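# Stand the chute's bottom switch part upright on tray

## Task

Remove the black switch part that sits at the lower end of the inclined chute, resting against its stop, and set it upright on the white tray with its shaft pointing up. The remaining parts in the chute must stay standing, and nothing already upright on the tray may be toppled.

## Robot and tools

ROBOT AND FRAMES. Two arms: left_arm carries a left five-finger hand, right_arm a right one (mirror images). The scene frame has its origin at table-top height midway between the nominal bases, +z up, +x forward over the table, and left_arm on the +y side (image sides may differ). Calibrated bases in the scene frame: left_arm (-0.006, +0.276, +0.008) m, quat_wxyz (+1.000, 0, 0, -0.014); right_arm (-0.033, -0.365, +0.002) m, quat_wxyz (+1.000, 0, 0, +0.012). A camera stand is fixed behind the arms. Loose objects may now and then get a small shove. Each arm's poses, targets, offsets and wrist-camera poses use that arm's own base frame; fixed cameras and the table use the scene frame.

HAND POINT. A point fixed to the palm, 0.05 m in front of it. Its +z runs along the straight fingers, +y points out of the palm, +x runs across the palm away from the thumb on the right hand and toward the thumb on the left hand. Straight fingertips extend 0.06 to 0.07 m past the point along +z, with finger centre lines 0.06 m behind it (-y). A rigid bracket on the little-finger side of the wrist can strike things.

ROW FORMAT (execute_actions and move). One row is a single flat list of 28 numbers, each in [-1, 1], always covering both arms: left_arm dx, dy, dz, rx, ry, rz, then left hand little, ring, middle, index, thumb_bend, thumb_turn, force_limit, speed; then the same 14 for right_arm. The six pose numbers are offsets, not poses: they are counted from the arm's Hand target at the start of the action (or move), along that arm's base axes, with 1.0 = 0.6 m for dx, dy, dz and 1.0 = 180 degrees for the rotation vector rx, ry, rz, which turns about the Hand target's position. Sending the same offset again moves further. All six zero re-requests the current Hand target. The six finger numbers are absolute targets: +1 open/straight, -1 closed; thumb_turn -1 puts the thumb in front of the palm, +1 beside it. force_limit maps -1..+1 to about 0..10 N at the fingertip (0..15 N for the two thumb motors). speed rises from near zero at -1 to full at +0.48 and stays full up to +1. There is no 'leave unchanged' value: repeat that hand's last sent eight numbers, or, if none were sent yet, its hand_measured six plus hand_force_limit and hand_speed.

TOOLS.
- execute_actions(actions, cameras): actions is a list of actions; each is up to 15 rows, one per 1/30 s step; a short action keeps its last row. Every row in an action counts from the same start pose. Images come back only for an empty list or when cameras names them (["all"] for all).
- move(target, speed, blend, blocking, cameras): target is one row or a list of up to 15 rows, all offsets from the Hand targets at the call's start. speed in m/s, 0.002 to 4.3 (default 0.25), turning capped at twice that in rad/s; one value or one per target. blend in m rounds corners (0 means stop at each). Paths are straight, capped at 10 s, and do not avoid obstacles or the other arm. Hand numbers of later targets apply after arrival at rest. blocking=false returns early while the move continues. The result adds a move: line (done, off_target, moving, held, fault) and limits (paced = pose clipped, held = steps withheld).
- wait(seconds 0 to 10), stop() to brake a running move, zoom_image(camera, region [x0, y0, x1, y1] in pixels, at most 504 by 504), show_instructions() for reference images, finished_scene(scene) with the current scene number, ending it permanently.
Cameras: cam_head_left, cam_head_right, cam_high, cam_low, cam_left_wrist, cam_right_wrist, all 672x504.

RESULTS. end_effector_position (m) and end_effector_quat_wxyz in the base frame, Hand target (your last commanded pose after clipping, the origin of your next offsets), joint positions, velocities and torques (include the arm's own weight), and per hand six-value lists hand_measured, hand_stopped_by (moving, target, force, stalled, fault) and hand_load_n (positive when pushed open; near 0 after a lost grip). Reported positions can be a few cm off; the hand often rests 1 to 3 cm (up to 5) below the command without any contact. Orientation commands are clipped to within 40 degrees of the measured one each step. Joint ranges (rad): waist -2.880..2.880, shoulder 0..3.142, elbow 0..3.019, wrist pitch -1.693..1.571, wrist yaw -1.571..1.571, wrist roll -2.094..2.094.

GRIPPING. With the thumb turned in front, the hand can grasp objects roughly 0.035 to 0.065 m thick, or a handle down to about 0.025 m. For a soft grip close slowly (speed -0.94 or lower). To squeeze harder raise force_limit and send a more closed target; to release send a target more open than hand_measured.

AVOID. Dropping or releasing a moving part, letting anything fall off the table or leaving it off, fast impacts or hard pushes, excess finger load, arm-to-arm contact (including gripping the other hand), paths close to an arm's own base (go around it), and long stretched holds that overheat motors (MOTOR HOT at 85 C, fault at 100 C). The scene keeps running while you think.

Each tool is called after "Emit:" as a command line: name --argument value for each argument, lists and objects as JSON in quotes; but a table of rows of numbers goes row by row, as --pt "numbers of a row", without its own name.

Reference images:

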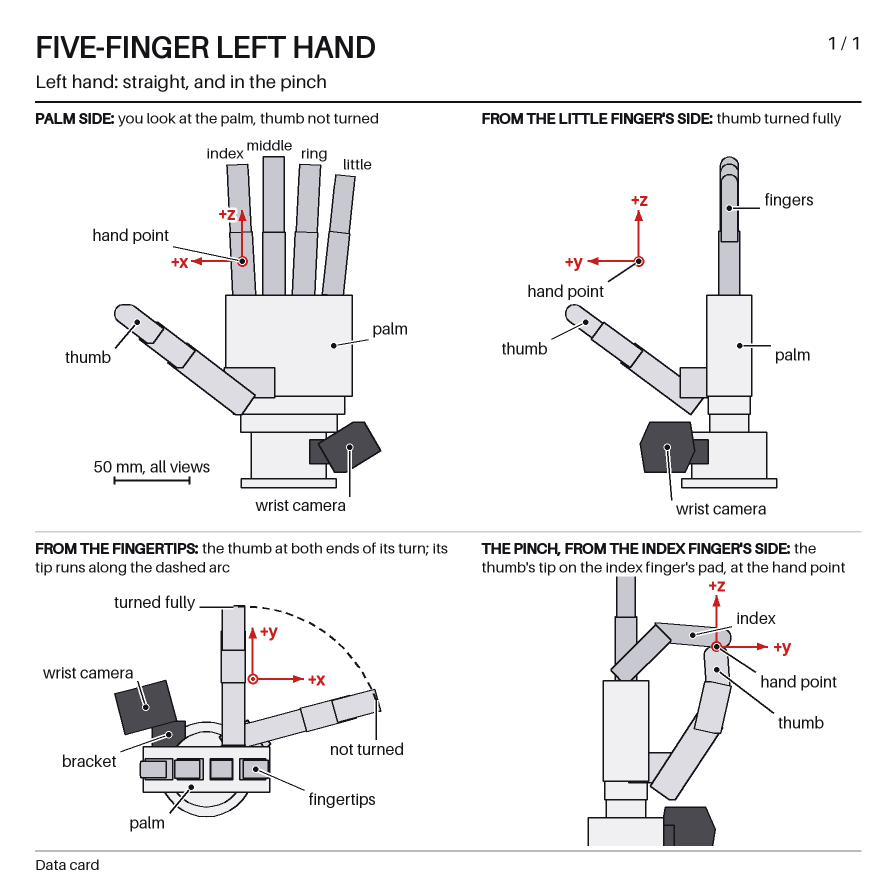

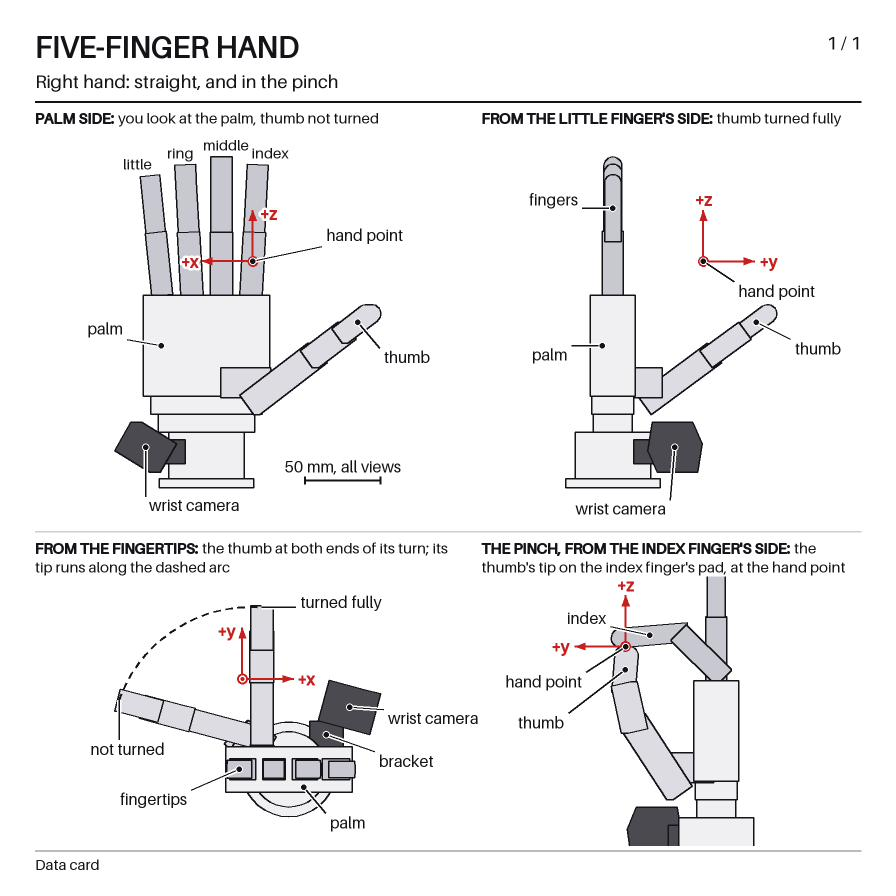

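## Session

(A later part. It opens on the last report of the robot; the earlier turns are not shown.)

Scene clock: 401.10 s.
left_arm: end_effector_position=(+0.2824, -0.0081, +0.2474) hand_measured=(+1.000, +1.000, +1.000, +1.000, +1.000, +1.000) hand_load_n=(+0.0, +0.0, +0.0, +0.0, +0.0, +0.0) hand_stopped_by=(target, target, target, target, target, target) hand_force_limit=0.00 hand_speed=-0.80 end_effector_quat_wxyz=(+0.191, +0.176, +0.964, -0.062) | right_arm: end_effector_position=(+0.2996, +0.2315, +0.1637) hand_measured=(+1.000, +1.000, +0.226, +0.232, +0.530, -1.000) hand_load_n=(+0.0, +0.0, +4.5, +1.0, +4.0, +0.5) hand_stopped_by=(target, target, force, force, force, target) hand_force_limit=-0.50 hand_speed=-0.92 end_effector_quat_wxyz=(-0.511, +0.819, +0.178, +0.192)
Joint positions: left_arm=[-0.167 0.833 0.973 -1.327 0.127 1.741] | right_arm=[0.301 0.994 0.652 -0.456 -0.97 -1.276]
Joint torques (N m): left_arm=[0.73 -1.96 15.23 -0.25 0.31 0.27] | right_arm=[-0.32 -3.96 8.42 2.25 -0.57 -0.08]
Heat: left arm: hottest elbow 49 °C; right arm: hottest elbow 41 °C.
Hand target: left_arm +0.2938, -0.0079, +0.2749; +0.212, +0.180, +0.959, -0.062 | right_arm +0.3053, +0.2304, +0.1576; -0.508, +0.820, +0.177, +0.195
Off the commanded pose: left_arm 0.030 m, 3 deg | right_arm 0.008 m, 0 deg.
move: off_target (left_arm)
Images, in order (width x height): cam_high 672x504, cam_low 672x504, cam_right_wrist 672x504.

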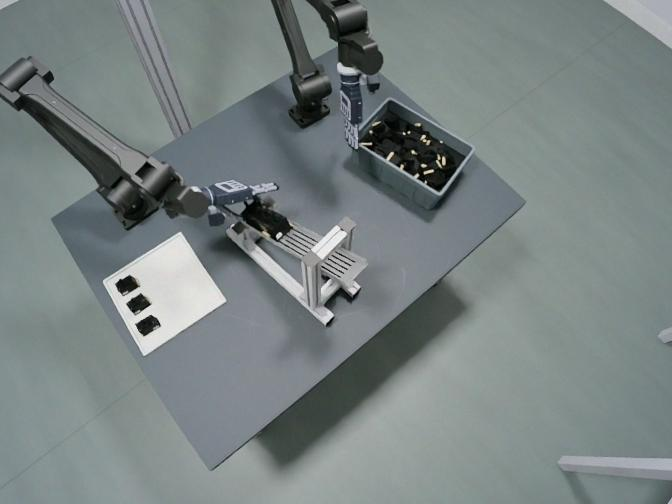

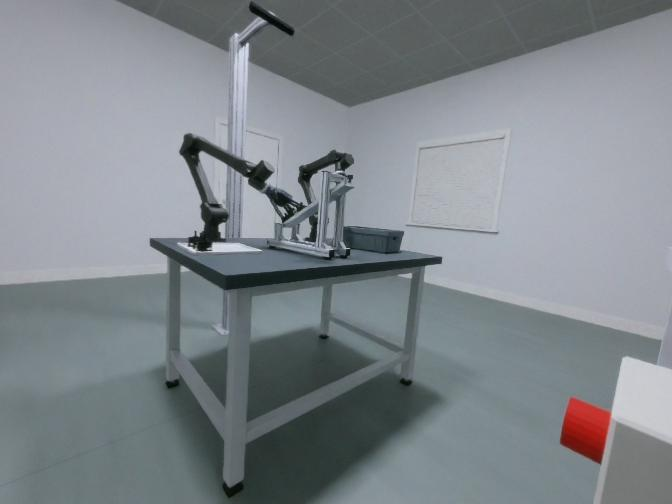

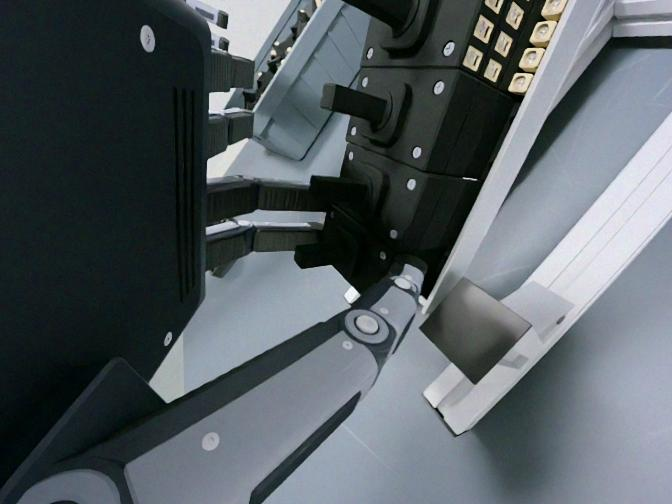

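Emit:
move --pt "0 0 0 0 0 0 1 1 1 1 1 1 0 -0.8 0 0 0 0 0 0 1 1 0.45 0.45 0.68 -1 -0.2 -0.8" --pt "0 0 0 0 0 0 1 1 1 1 1 1 0 -0.8 -0.0043 0 -0.0073 0 0 0 1 1 0.45 0.45 0.68 -1 -0.2 -0.8" --pt "0 0 0 0 0 0 1 1 1 1 1 1 0 -0.8 -0.0043 0 -0.0073 0 0 0 1 1 0.0 0.0 0.25 -1 -0.2 -0.92" --speed 0.05 --cameras '["cam_right_wrist","cam_high","cam_low"]'

Emit:
zoom_image --camera "cam_low" --region '[250, 180, 320, 250]'

Emit:
zoom_image --camera "cam_high" --region '[210, 160, 290, 240]'

Scene clock: 416.43 s.
left_arm: end_effector_position=(+0.2824, -0.0081, +0.2474) hand_measured=(+1.000, +1.000, +1.000, +1.000, +1.000, +1.000) hand_load_n=(+0.0, +0.0, +0.0, +0.0, +0.5, +0.0) hand_stopped_by=(target, target, target, target, target, target) hand_force_limit=0.00 hand_speed=-0.80 end_effector_quat_wxyz=(+0.191, +0.176, +0.964, -0.062) | right_arm: end_effector_position=(+0.2999, +0.2314, +0.1570) hand_measured=(+1.000, +1.000, +0.206, +0.204, +0.558, -1.000) hand_load_n=(+0.0, +0.0, +4.0, +5.0, +6.5, +0.0) hand_stopped_by=(target, target, force, force, force, target) hand_force_limit=-0.20 hand_speed=-0.92 end_effector_quat_wxyz=(-0.510, +0.819, +0.178, +0.193)
Joint positions: left_arm=[-0.167 0.833 0.973 -1.327 0.127 1.741] | right_arm=[0.301 1.002 0.638 -0.434 -0.968 -1.276]
Joint torques (N m): left_arm=[0.67 -1.96 15.2 -0.23 0.31 0.26] | right_arm=[-0.32 -4.66 8.35 1.98 -0.53 -0.04]
Heat: left arm: hottest elbow 50 °C; right arm: hottest elbow 41 °C.
Hand target: left_arm +0.2938, -0.0079, +0.2749; +0.212, +0.180, +0.959, -0.062 | right_arm +0.3026, +0.2304, +0.1530; -0.508, +0.820, +0.177, +0.195
Off the commanded pose: left_arm 0.030 m, 3 deg | right_arm 0.005 m, 0 deg.
move: off_target (left_arm)
Images, in order (width x height): cam_high 672x504, cam_low 672x504, cam_right_wrist 672x504.

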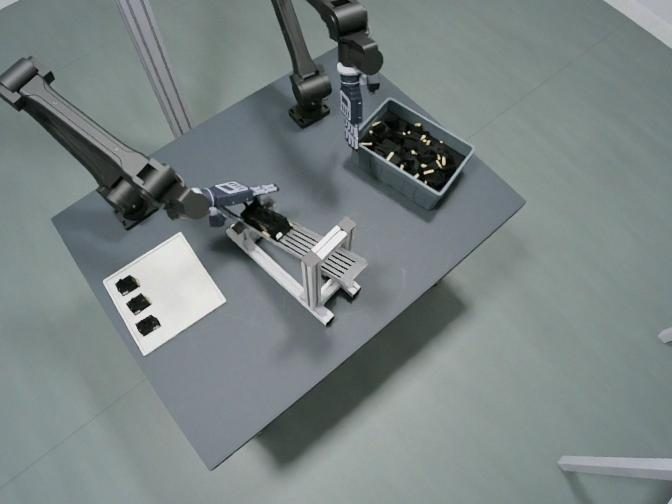

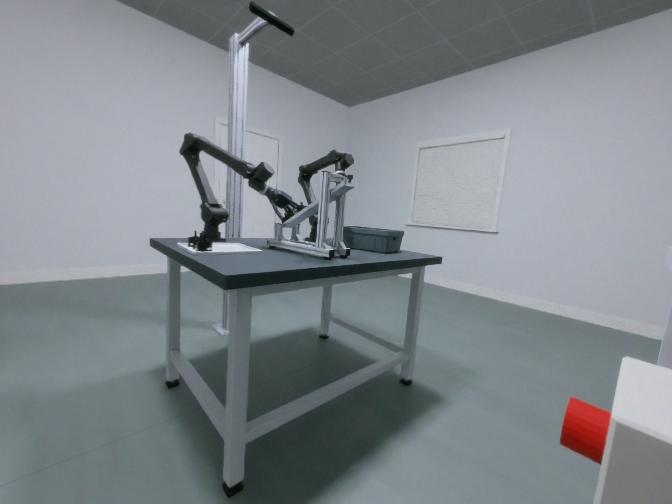

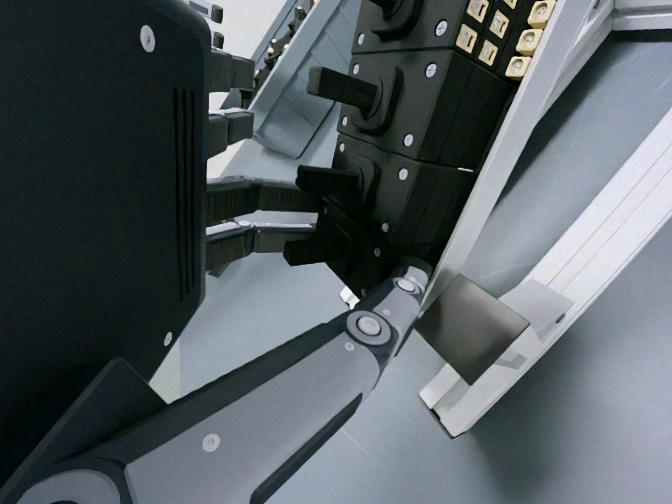

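Scaled by 7.200 from the camera's 672x504 image, which has a finer 960x720 frame.

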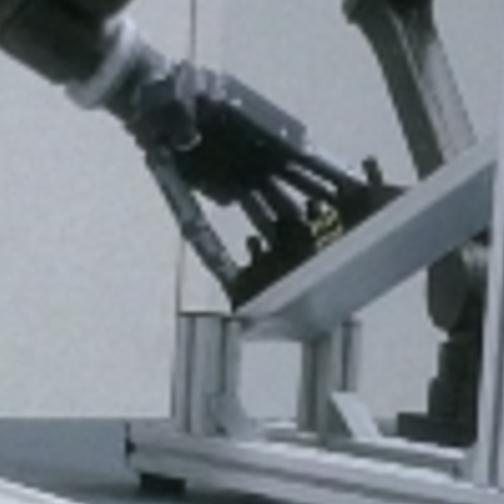

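Scaled by 6.300 from the camera's 672x504 image, which has a finer 960x720 frame.

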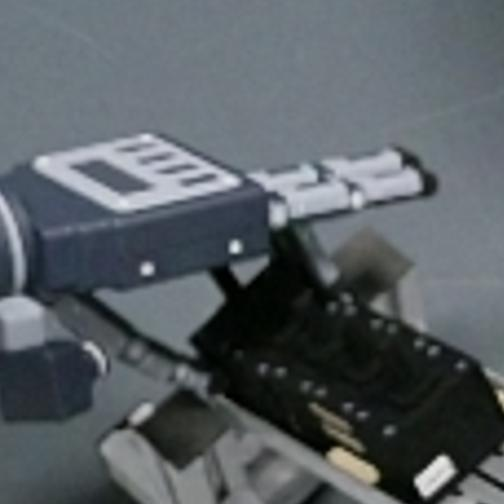

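Emit:
move --pt "0 0 0 0 0 0 1 1 1 1 1 1 0 -0.8 0.0 0.003 0.035 0 0 0 1 1 0.0 0.0 0.25 -1 -0.2 -0.92" --pt "0 0 0 0 0 0 1 1 1 1 1 1 0 -0.8 -0.035 0.006 0.12 0 0 0 1 1 0.0 0.0 0.25 -1 -0.2 -0.92" --speed 0.08 --blend '[0.01,0]' --cameras '["cam_right_wrist","cam_high","cam_low"]'

Emit:
zoom_image --camera "cam_low" --region '[250, 180, 320, 250]'

Emit:
zoom_image --camera "cam_high" --region '[210, 160, 290, 240]'

Scene clock: 425.17 s.
left_arm: end_effector_position=(+0.2824, -0.0081, +0.2474) hand_measured=(+1.000, +1.000, +1.000, +1.000, +1.000, +1.000) hand_load_n=(+0.0, +0.0, +0.0, +0.0, +0.0, +0.0) hand_stopped_by=(target, target, target, target, target, target) hand_force_limit=0.00 hand_speed=-0.80 end_effector_quat_wxyz=(+0.191, +0.176, +0.964, -0.062) | right_arm: end_effector_position=(+0.2672, +0.2262, +0.1895) hand_measured=(+1.000, +1.000, +0.206, +0.204, +0.558, -1.000) hand_load_n=(+0.0, +0.0, +5.0, +3.0, +7.0, +1.0) hand_stopped_by=(target, target, force, force, force, target) hand_force_limit=-0.20 hand_speed=-0.92 end_effector_quat_wxyz=(-0.505, +0.833, +0.157, +0.166)
Joint positions: left_arm=[-0.167 0.833 0.973 -1.327 0.127 1.741] | right_arm=[0.324 0.889 0.685 -0.629 -0.942 -1.232]
Joint torques (N m): left_arm=[0.67 -1.96 15.21 -0.24 0.3 0.26] | right_arm=[0.97 -5.48 13.59 1.03 -0.61 -0.08]
Heat: left arm: hottest elbow 50 °C; right arm: hottest elbow 42 °C.
Hand target: left_arm +0.2938, -0.0079, +0.2749; +0.212, +0.180, +0.959, -0.062 | right_arm +0.2816, +0.2340, +0.2251; -0.508, +0.820, +0.177, +0.195
Off the commanded pose: left_arm 0.030 m, 3 deg | right_arm 0.039 m, 4 deg.
move: off_target (left_arm, right_arm)
Images, in order (width x height): cam_high 672x504, cam_low 672x504, cam_right_wrist 672x504.

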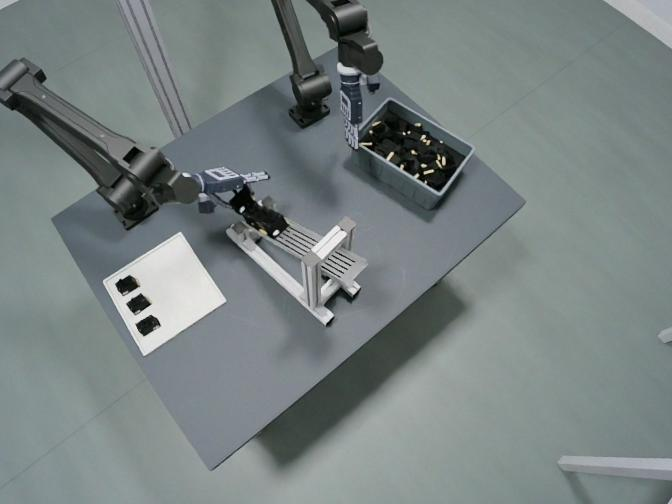

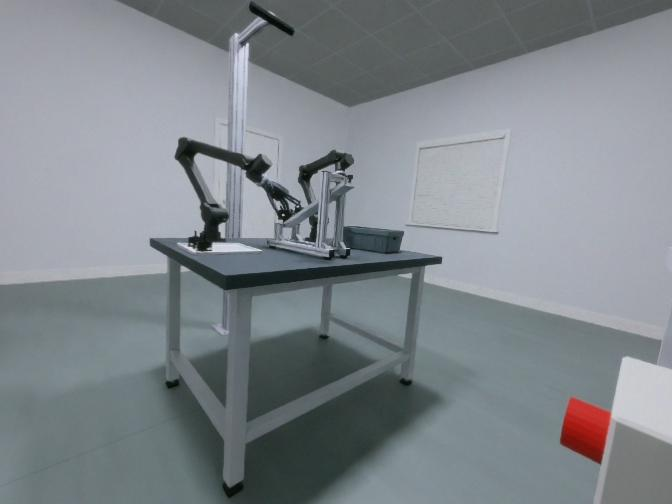

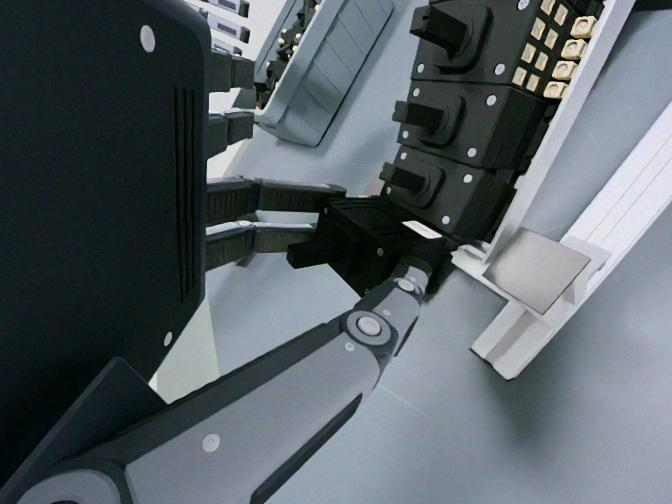

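Scaled by 7.200 from the camera's 672x504 image, which has a finer 960x720 frame.

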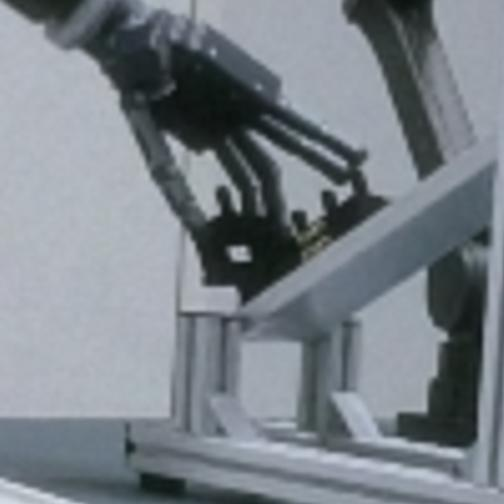

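Scaled by 6.300 from the camera's 672x504 image, which has a finer 960x720 frame.

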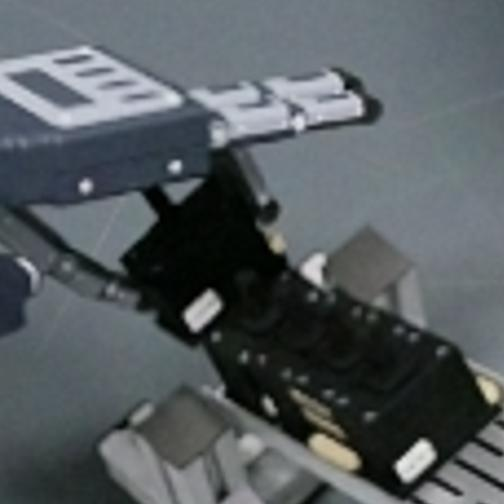

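Emit:
move --target '[0,0,0,0,0,0,1,1,1,1,1,1,0,-0.8,-0.03,0.0,0.1,0,0,0,1,1,0.0,0.0,0.25,-1,-0.2,-0.92]' --speed 0.1 --cameras '["all"]'

Emit:
zoom_image --camera "cam_low" --region '[240, 150, 320, 230]'

Emit:
zoom_image --camera "cam_high" --region '[190, 140, 290, 240]'

Scene clock: 434.60 s.
left_arm: end_effector_position=(+0.2824, -0.0081, +0.2474) hand_measured=(+1.000, +1.000, +1.000, +1.000, +1.000, +1.000) hand_load_n=(+0.0, -0.5, +0.0, +0.0, +0.5, +0.0) hand_stopped_by=(target, target, target, target, target, target) hand_force_limit=0.00 hand_speed=-0.80 end_effector_quat_wxyz=(+0.191, +0.176, +0.964, -0.062) | right_arm: end_effector_position=(+0.2577, +0.2278, +0.2560) hand_measured=(+1.000, +1.000, +0.206, +0.204, +0.558, -1.000) hand_load_n=(+0.0, -0.5, +5.0, +2.5, +6.5, +1.0) hand_stopped_by=(target, target, force, force, force, target) hand_force_limit=-0.20 hand_speed=-0.92 end_effector_quat_wxyz=(-0.504, +0.829, +0.164, +0.177)
Joint positions: left_arm=[-0.167 0.833 0.973 -1.327 0.127 1.741] | right_arm=[0.345 0.82 0.818 -0.788 -0.924 -1.211]
Joint torques (N m): left_arm=[0.73 -1.9 15.25 -0.21 0.31 0.26] | right_arm=[0.97 -3.84 13.27 1.01 -0.6 0.04]
Heat: left arm: hottest elbow 50 °C; right arm: hottest elbow 44 °C.
Hand target: left_arm +0.2938, -0.0079, +0.2749; +0.212, +0.180, +0.959, -0.062 | right_arm +0.2637, +0.2339, +0.2853; -0.508, +0.820, +0.177, +0.195
Off the commanded pose: left_arm 0.030 m, 3 deg | right_arm 0.030 m, 3 deg.
move: off_target (left_arm, right_arm)

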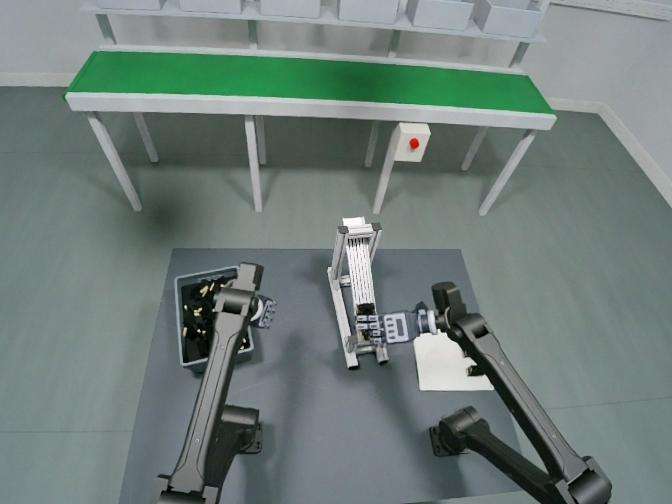

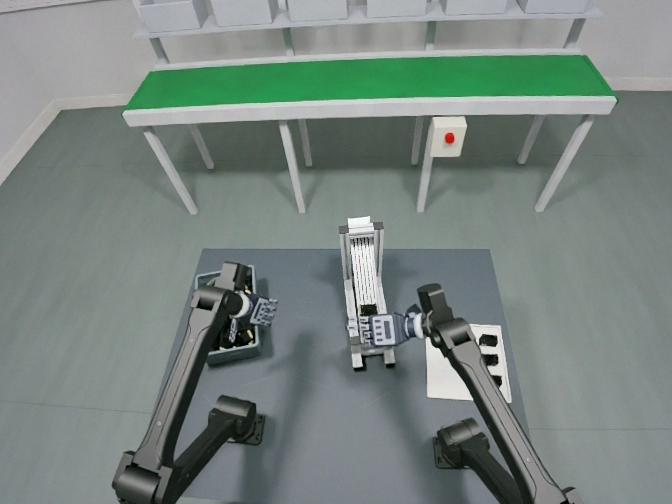

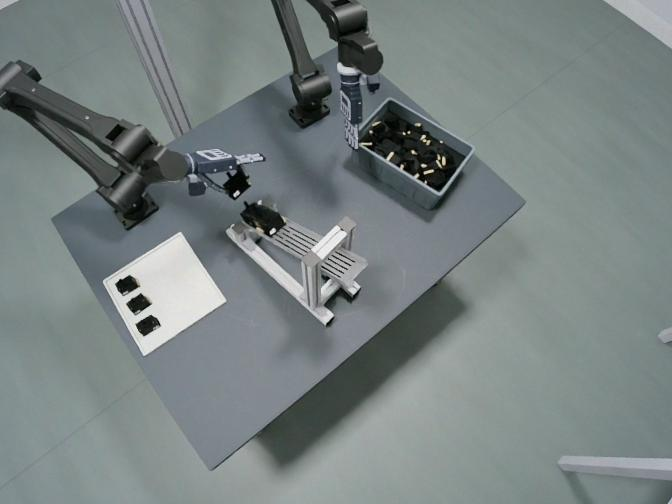

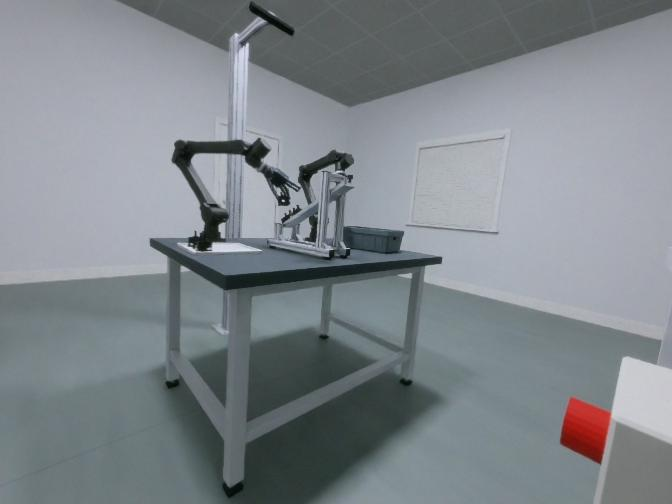

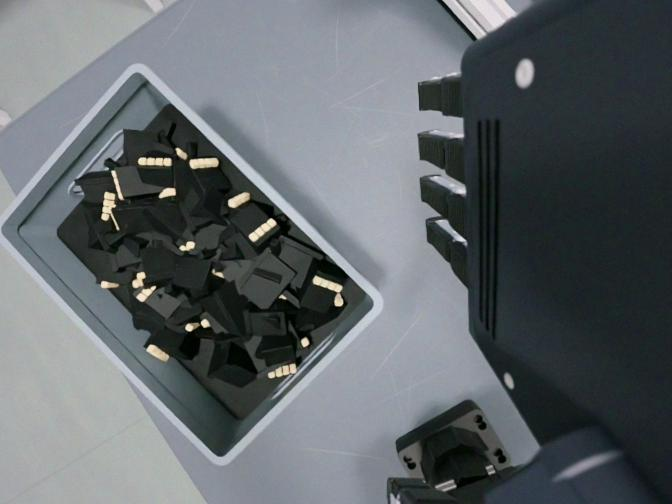

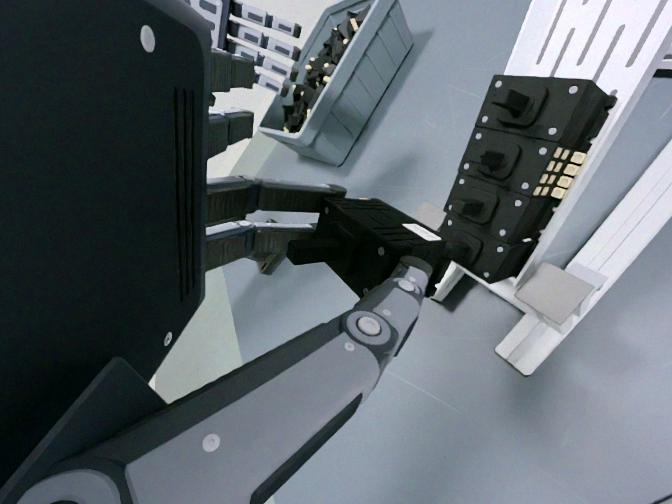

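Scaled by 6.300 from the camera's 672x504 image, which has a finer 960x720 frame.

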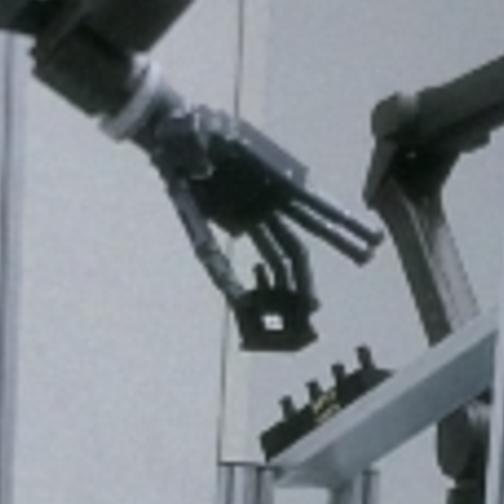

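Scaled by 5.040 from the camera's 672x504 image, which has a finer 960x720 frame.

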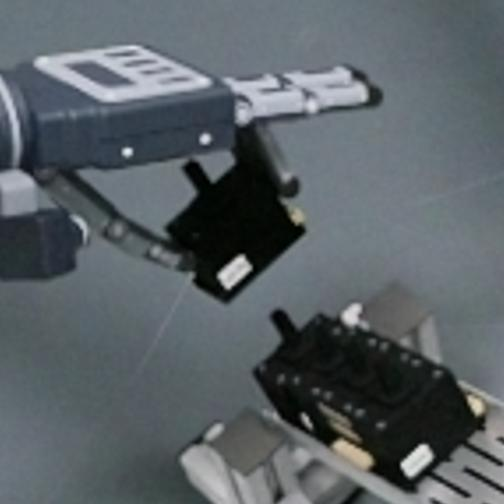

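Emit:
move --target '[0,0,0,0,0,0,1,1,1,1,1,1,0,-0.8,0.067,-0.387,-0.092,0,0,-0.194,1,1,0.0,0.0,0.25,-1,-0.2,-0.92]' --speed 0.15 --cameras '["all"]'

Emit:
zoom_image --camera "cam_low" --region '[160, 150, 260, 260]'

Emit:
zoom_image --camera "cam_high" --region '[90, 200, 250, 360]'

Scene clock: 461.23 s.
left_arm: end_effector_position=(+0.2824, -0.0081, +0.2474) hand_measured=(+1.000, +1.000, +1.000, +1.000, +1.000, +1.000) hand_load_n=(+0.0, +0.0, -0.5, +0.0, +0.0, +0.0) hand_stopped_by=(target, target, target, target, target, target) hand_force_limit=0.00 hand_speed=-0.80 end_effector_quat_wxyz=(+0.191, +0.176, +0.964, -0.062) | right_arm: end_effector_position=(+0.3042, +0.0043, +0.2319) hand_measured=(+1.000, +1.000, +0.206, +0.204, +0.558, -1.000) hand_load_n=(+0.0, +0.0, +5.0, +2.5, +7.0, +0.5) hand_stopped_by=(target, target, force, force, force, target) hand_force_limit=-0.20 hand_speed=-0.92 end_effector_quat_wxyz=(-0.426, +0.835, -0.073, +0.340)
Joint positions: left_arm=[-0.167 0.833 0.973 -1.327 0.127 1.741] | right_arm=[-0.468 0.767 0.746 -0.971 -1.065 -1.517]
Joint torques (N m): left_arm=[0.85 -2.02 15.24 -0.25 0.31 0.26] | right_arm=[-0.56 -1.61 9.1 0.72 -0.96 -0.09]
Heat: left arm: hottest elbow 50 °C; right arm: hottest elbow 50 °C.
Hand target: left_arm +0.2938, -0.0079, +0.2749; +0.212, +0.180, +0.959, -0.062 | right_arm +0.3039, +0.0017, +0.2299; -0.426, +0.835, -0.077, +0.338
Off the commanded pose: left_arm 0.030 m, 3 deg | right_arm 0.003 m, 1 deg.
move: off_target (left_arm)

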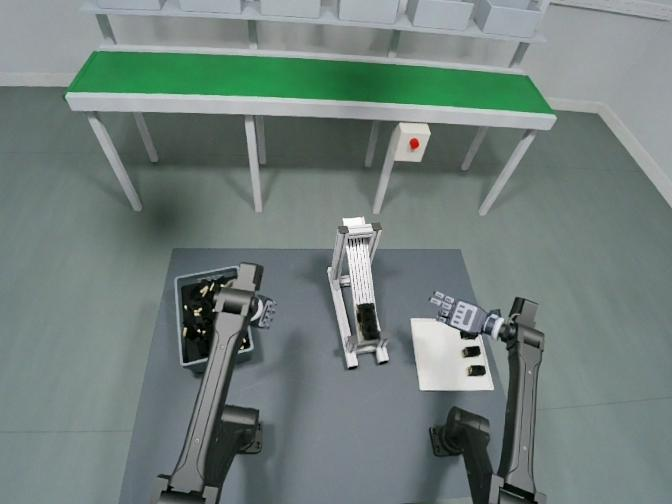

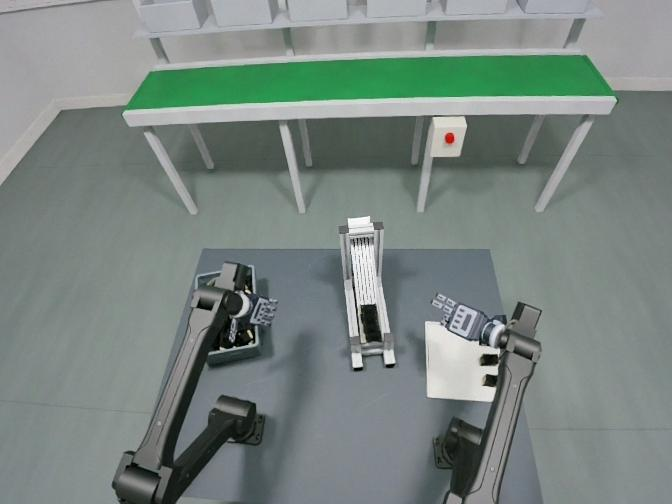

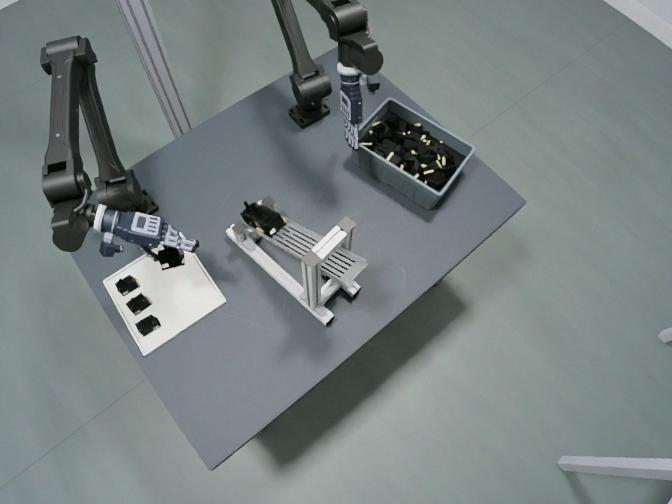

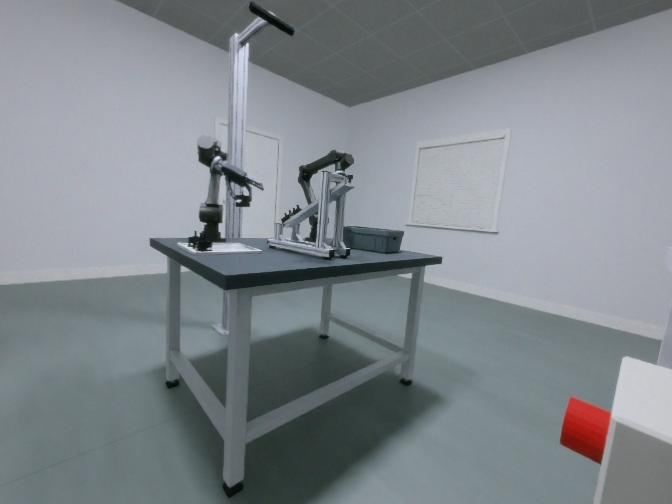

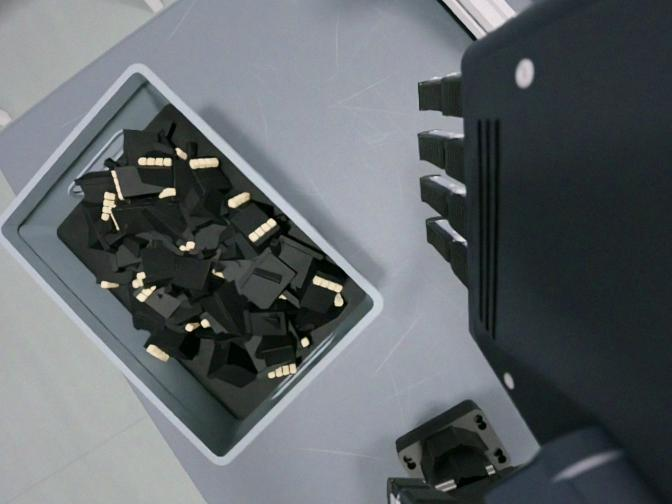

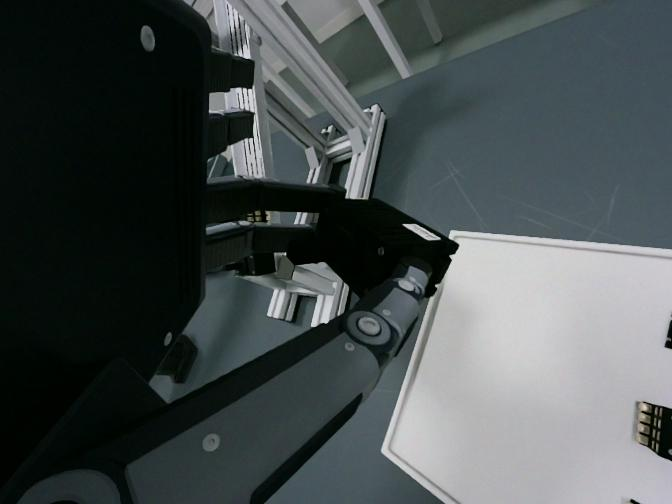

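Scaled by 4.582 from the camera's 672x504 image, which has a finer 960x720 frame.

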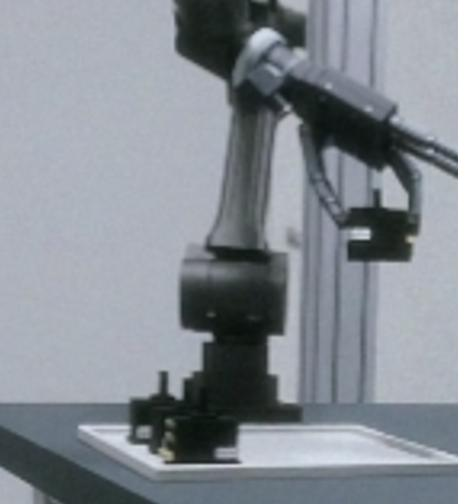

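Scaled by 3.150 from the camera's 672x504 image, which has a finer 960x720 frame.

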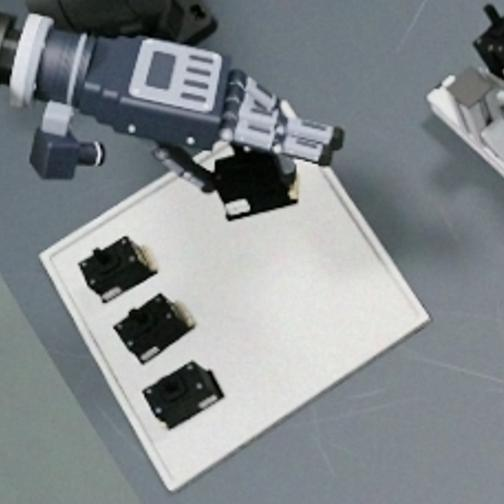

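Emit:
move --target '[0,0,0,0,0,0,1,1,1,1,1,1,0,-0.8,0,-0.025,-0.25,0,0,0,1,1,0.0,0.0,0.25,-1,-0.2,-0.92]' --speed 0.15 --cameras '["all"]'

Emit:
zoom_image --camera "cam_low" --region '[160, 190, 260, 260]'

Emit:
zoom_image --camera "cam_high" --region '[90, 200, 250, 360]'

Scene clock: 475.17 s.
left_arm: end_effector_position=(+0.2824, -0.0081, +0.2474) hand_measured=(+1.000, +1.000, +1.000, +1.000, +1.000, +1.000) hand_load_n=(+0.0, +0.0, +0.0, +0.0, +0.0, +0.0) hand_stopped_by=(target, target, target, target, target, target) hand_force_limit=0.00 hand_speed=-0.80 end_effector_quat_wxyz=(+0.191, +0.176, +0.964, -0.062) | right_arm: end_effector_position=(+0.3018, -0.0106, +0.0812) hand_measured=(+1.000, +1.000, +0.206, +0.204, +0.558, -1.000) hand_load_n=(+0.0, +0.0, +5.0, +2.5, +7.0, +1.0) hand_stopped_by=(target, target, force, force, force, target) hand_force_limit=-0.20 hand_speed=-0.92 end_effector_quat_wxyz=(-0.427, +0.836, -0.077, +0.335)
Joint positions: left_arm=[-0.167 0.833 0.973 -1.327 0.127 1.741] | right_arm=[-0.531 0.967 0.44 -0.584 -1.094 -1.634]
Joint torques (N m): left_arm=[0.67 -1.96 15.23 -0.24 0.31 0.27] | right_arm=[-0.03 -2.84 7.69 1.46 -1.01 -0.02]
Heat: left arm: hottest elbow 51 °C; right arm: hottest elbow 47 °C.
Hand target: left_arm +0.2938, -0.0079, +0.2749; +0.212, +0.180, +0.959, -0.062 | right_arm +0.3039, -0.0132, +0.0799; -0.426, +0.835, -0.078, +0.338
Off the commanded pose: left_arm 0.030 m, 3 deg | right_arm 0.004 m, 0 deg.
move: off_target (left_arm)

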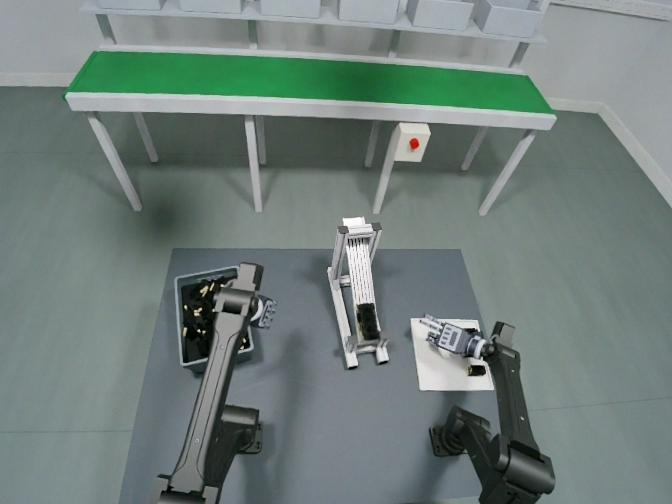

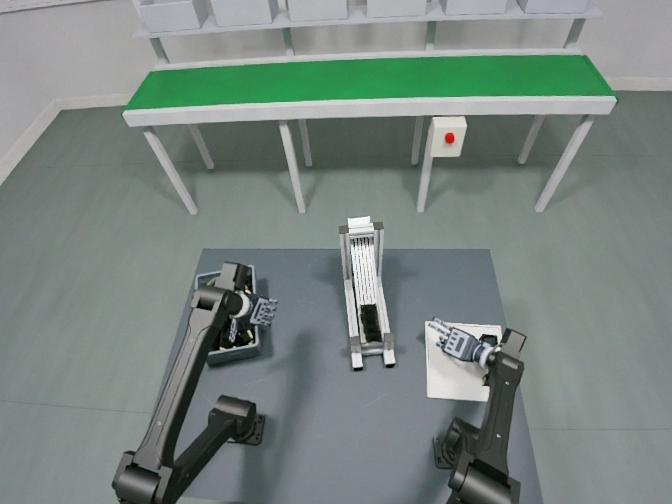

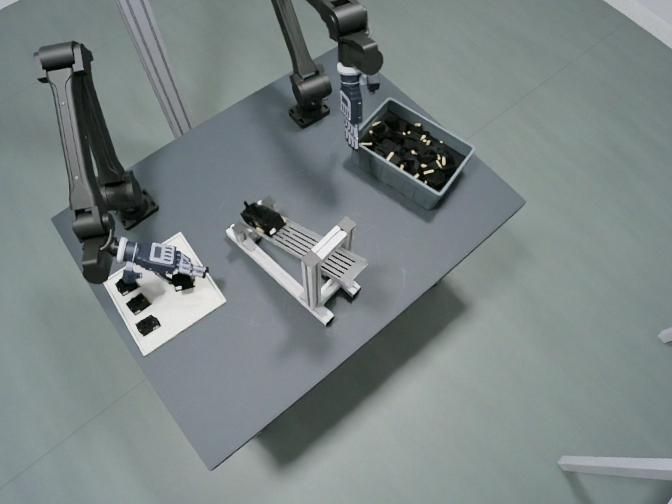

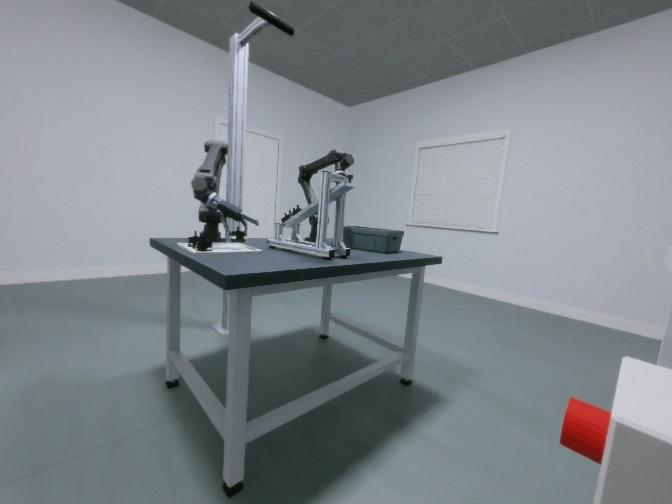

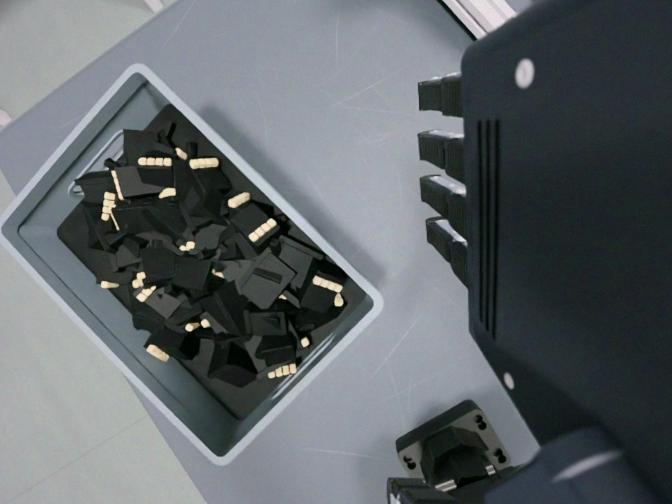

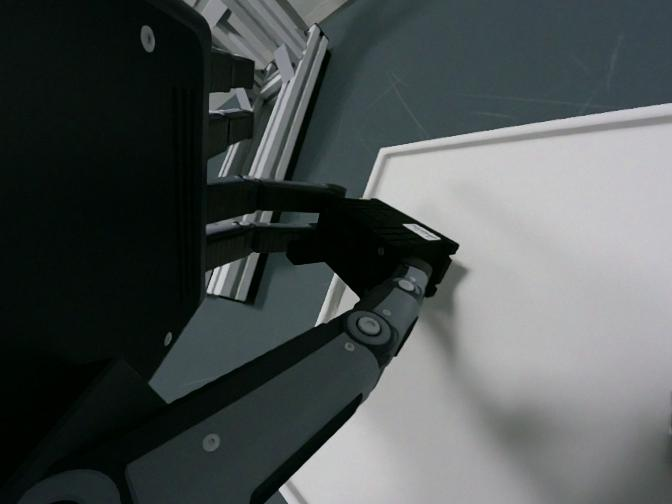

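Scaled by 5.040 from the camera's 672x504 image, which has a finer 960x720 frame.

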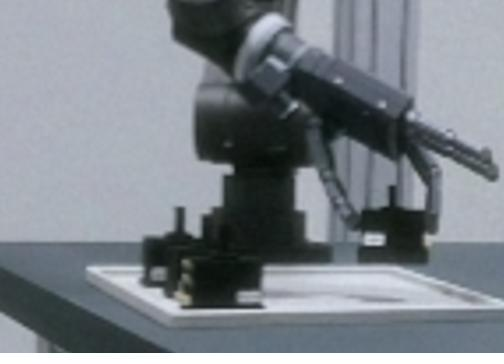

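Scaled by 3.150 from the camera's 672x504 image, which has a finer 960x720 frame.

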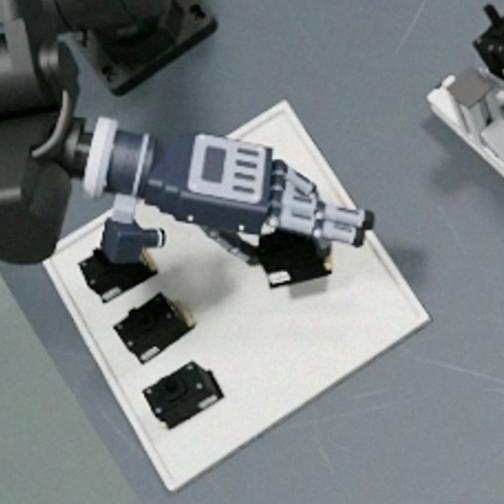

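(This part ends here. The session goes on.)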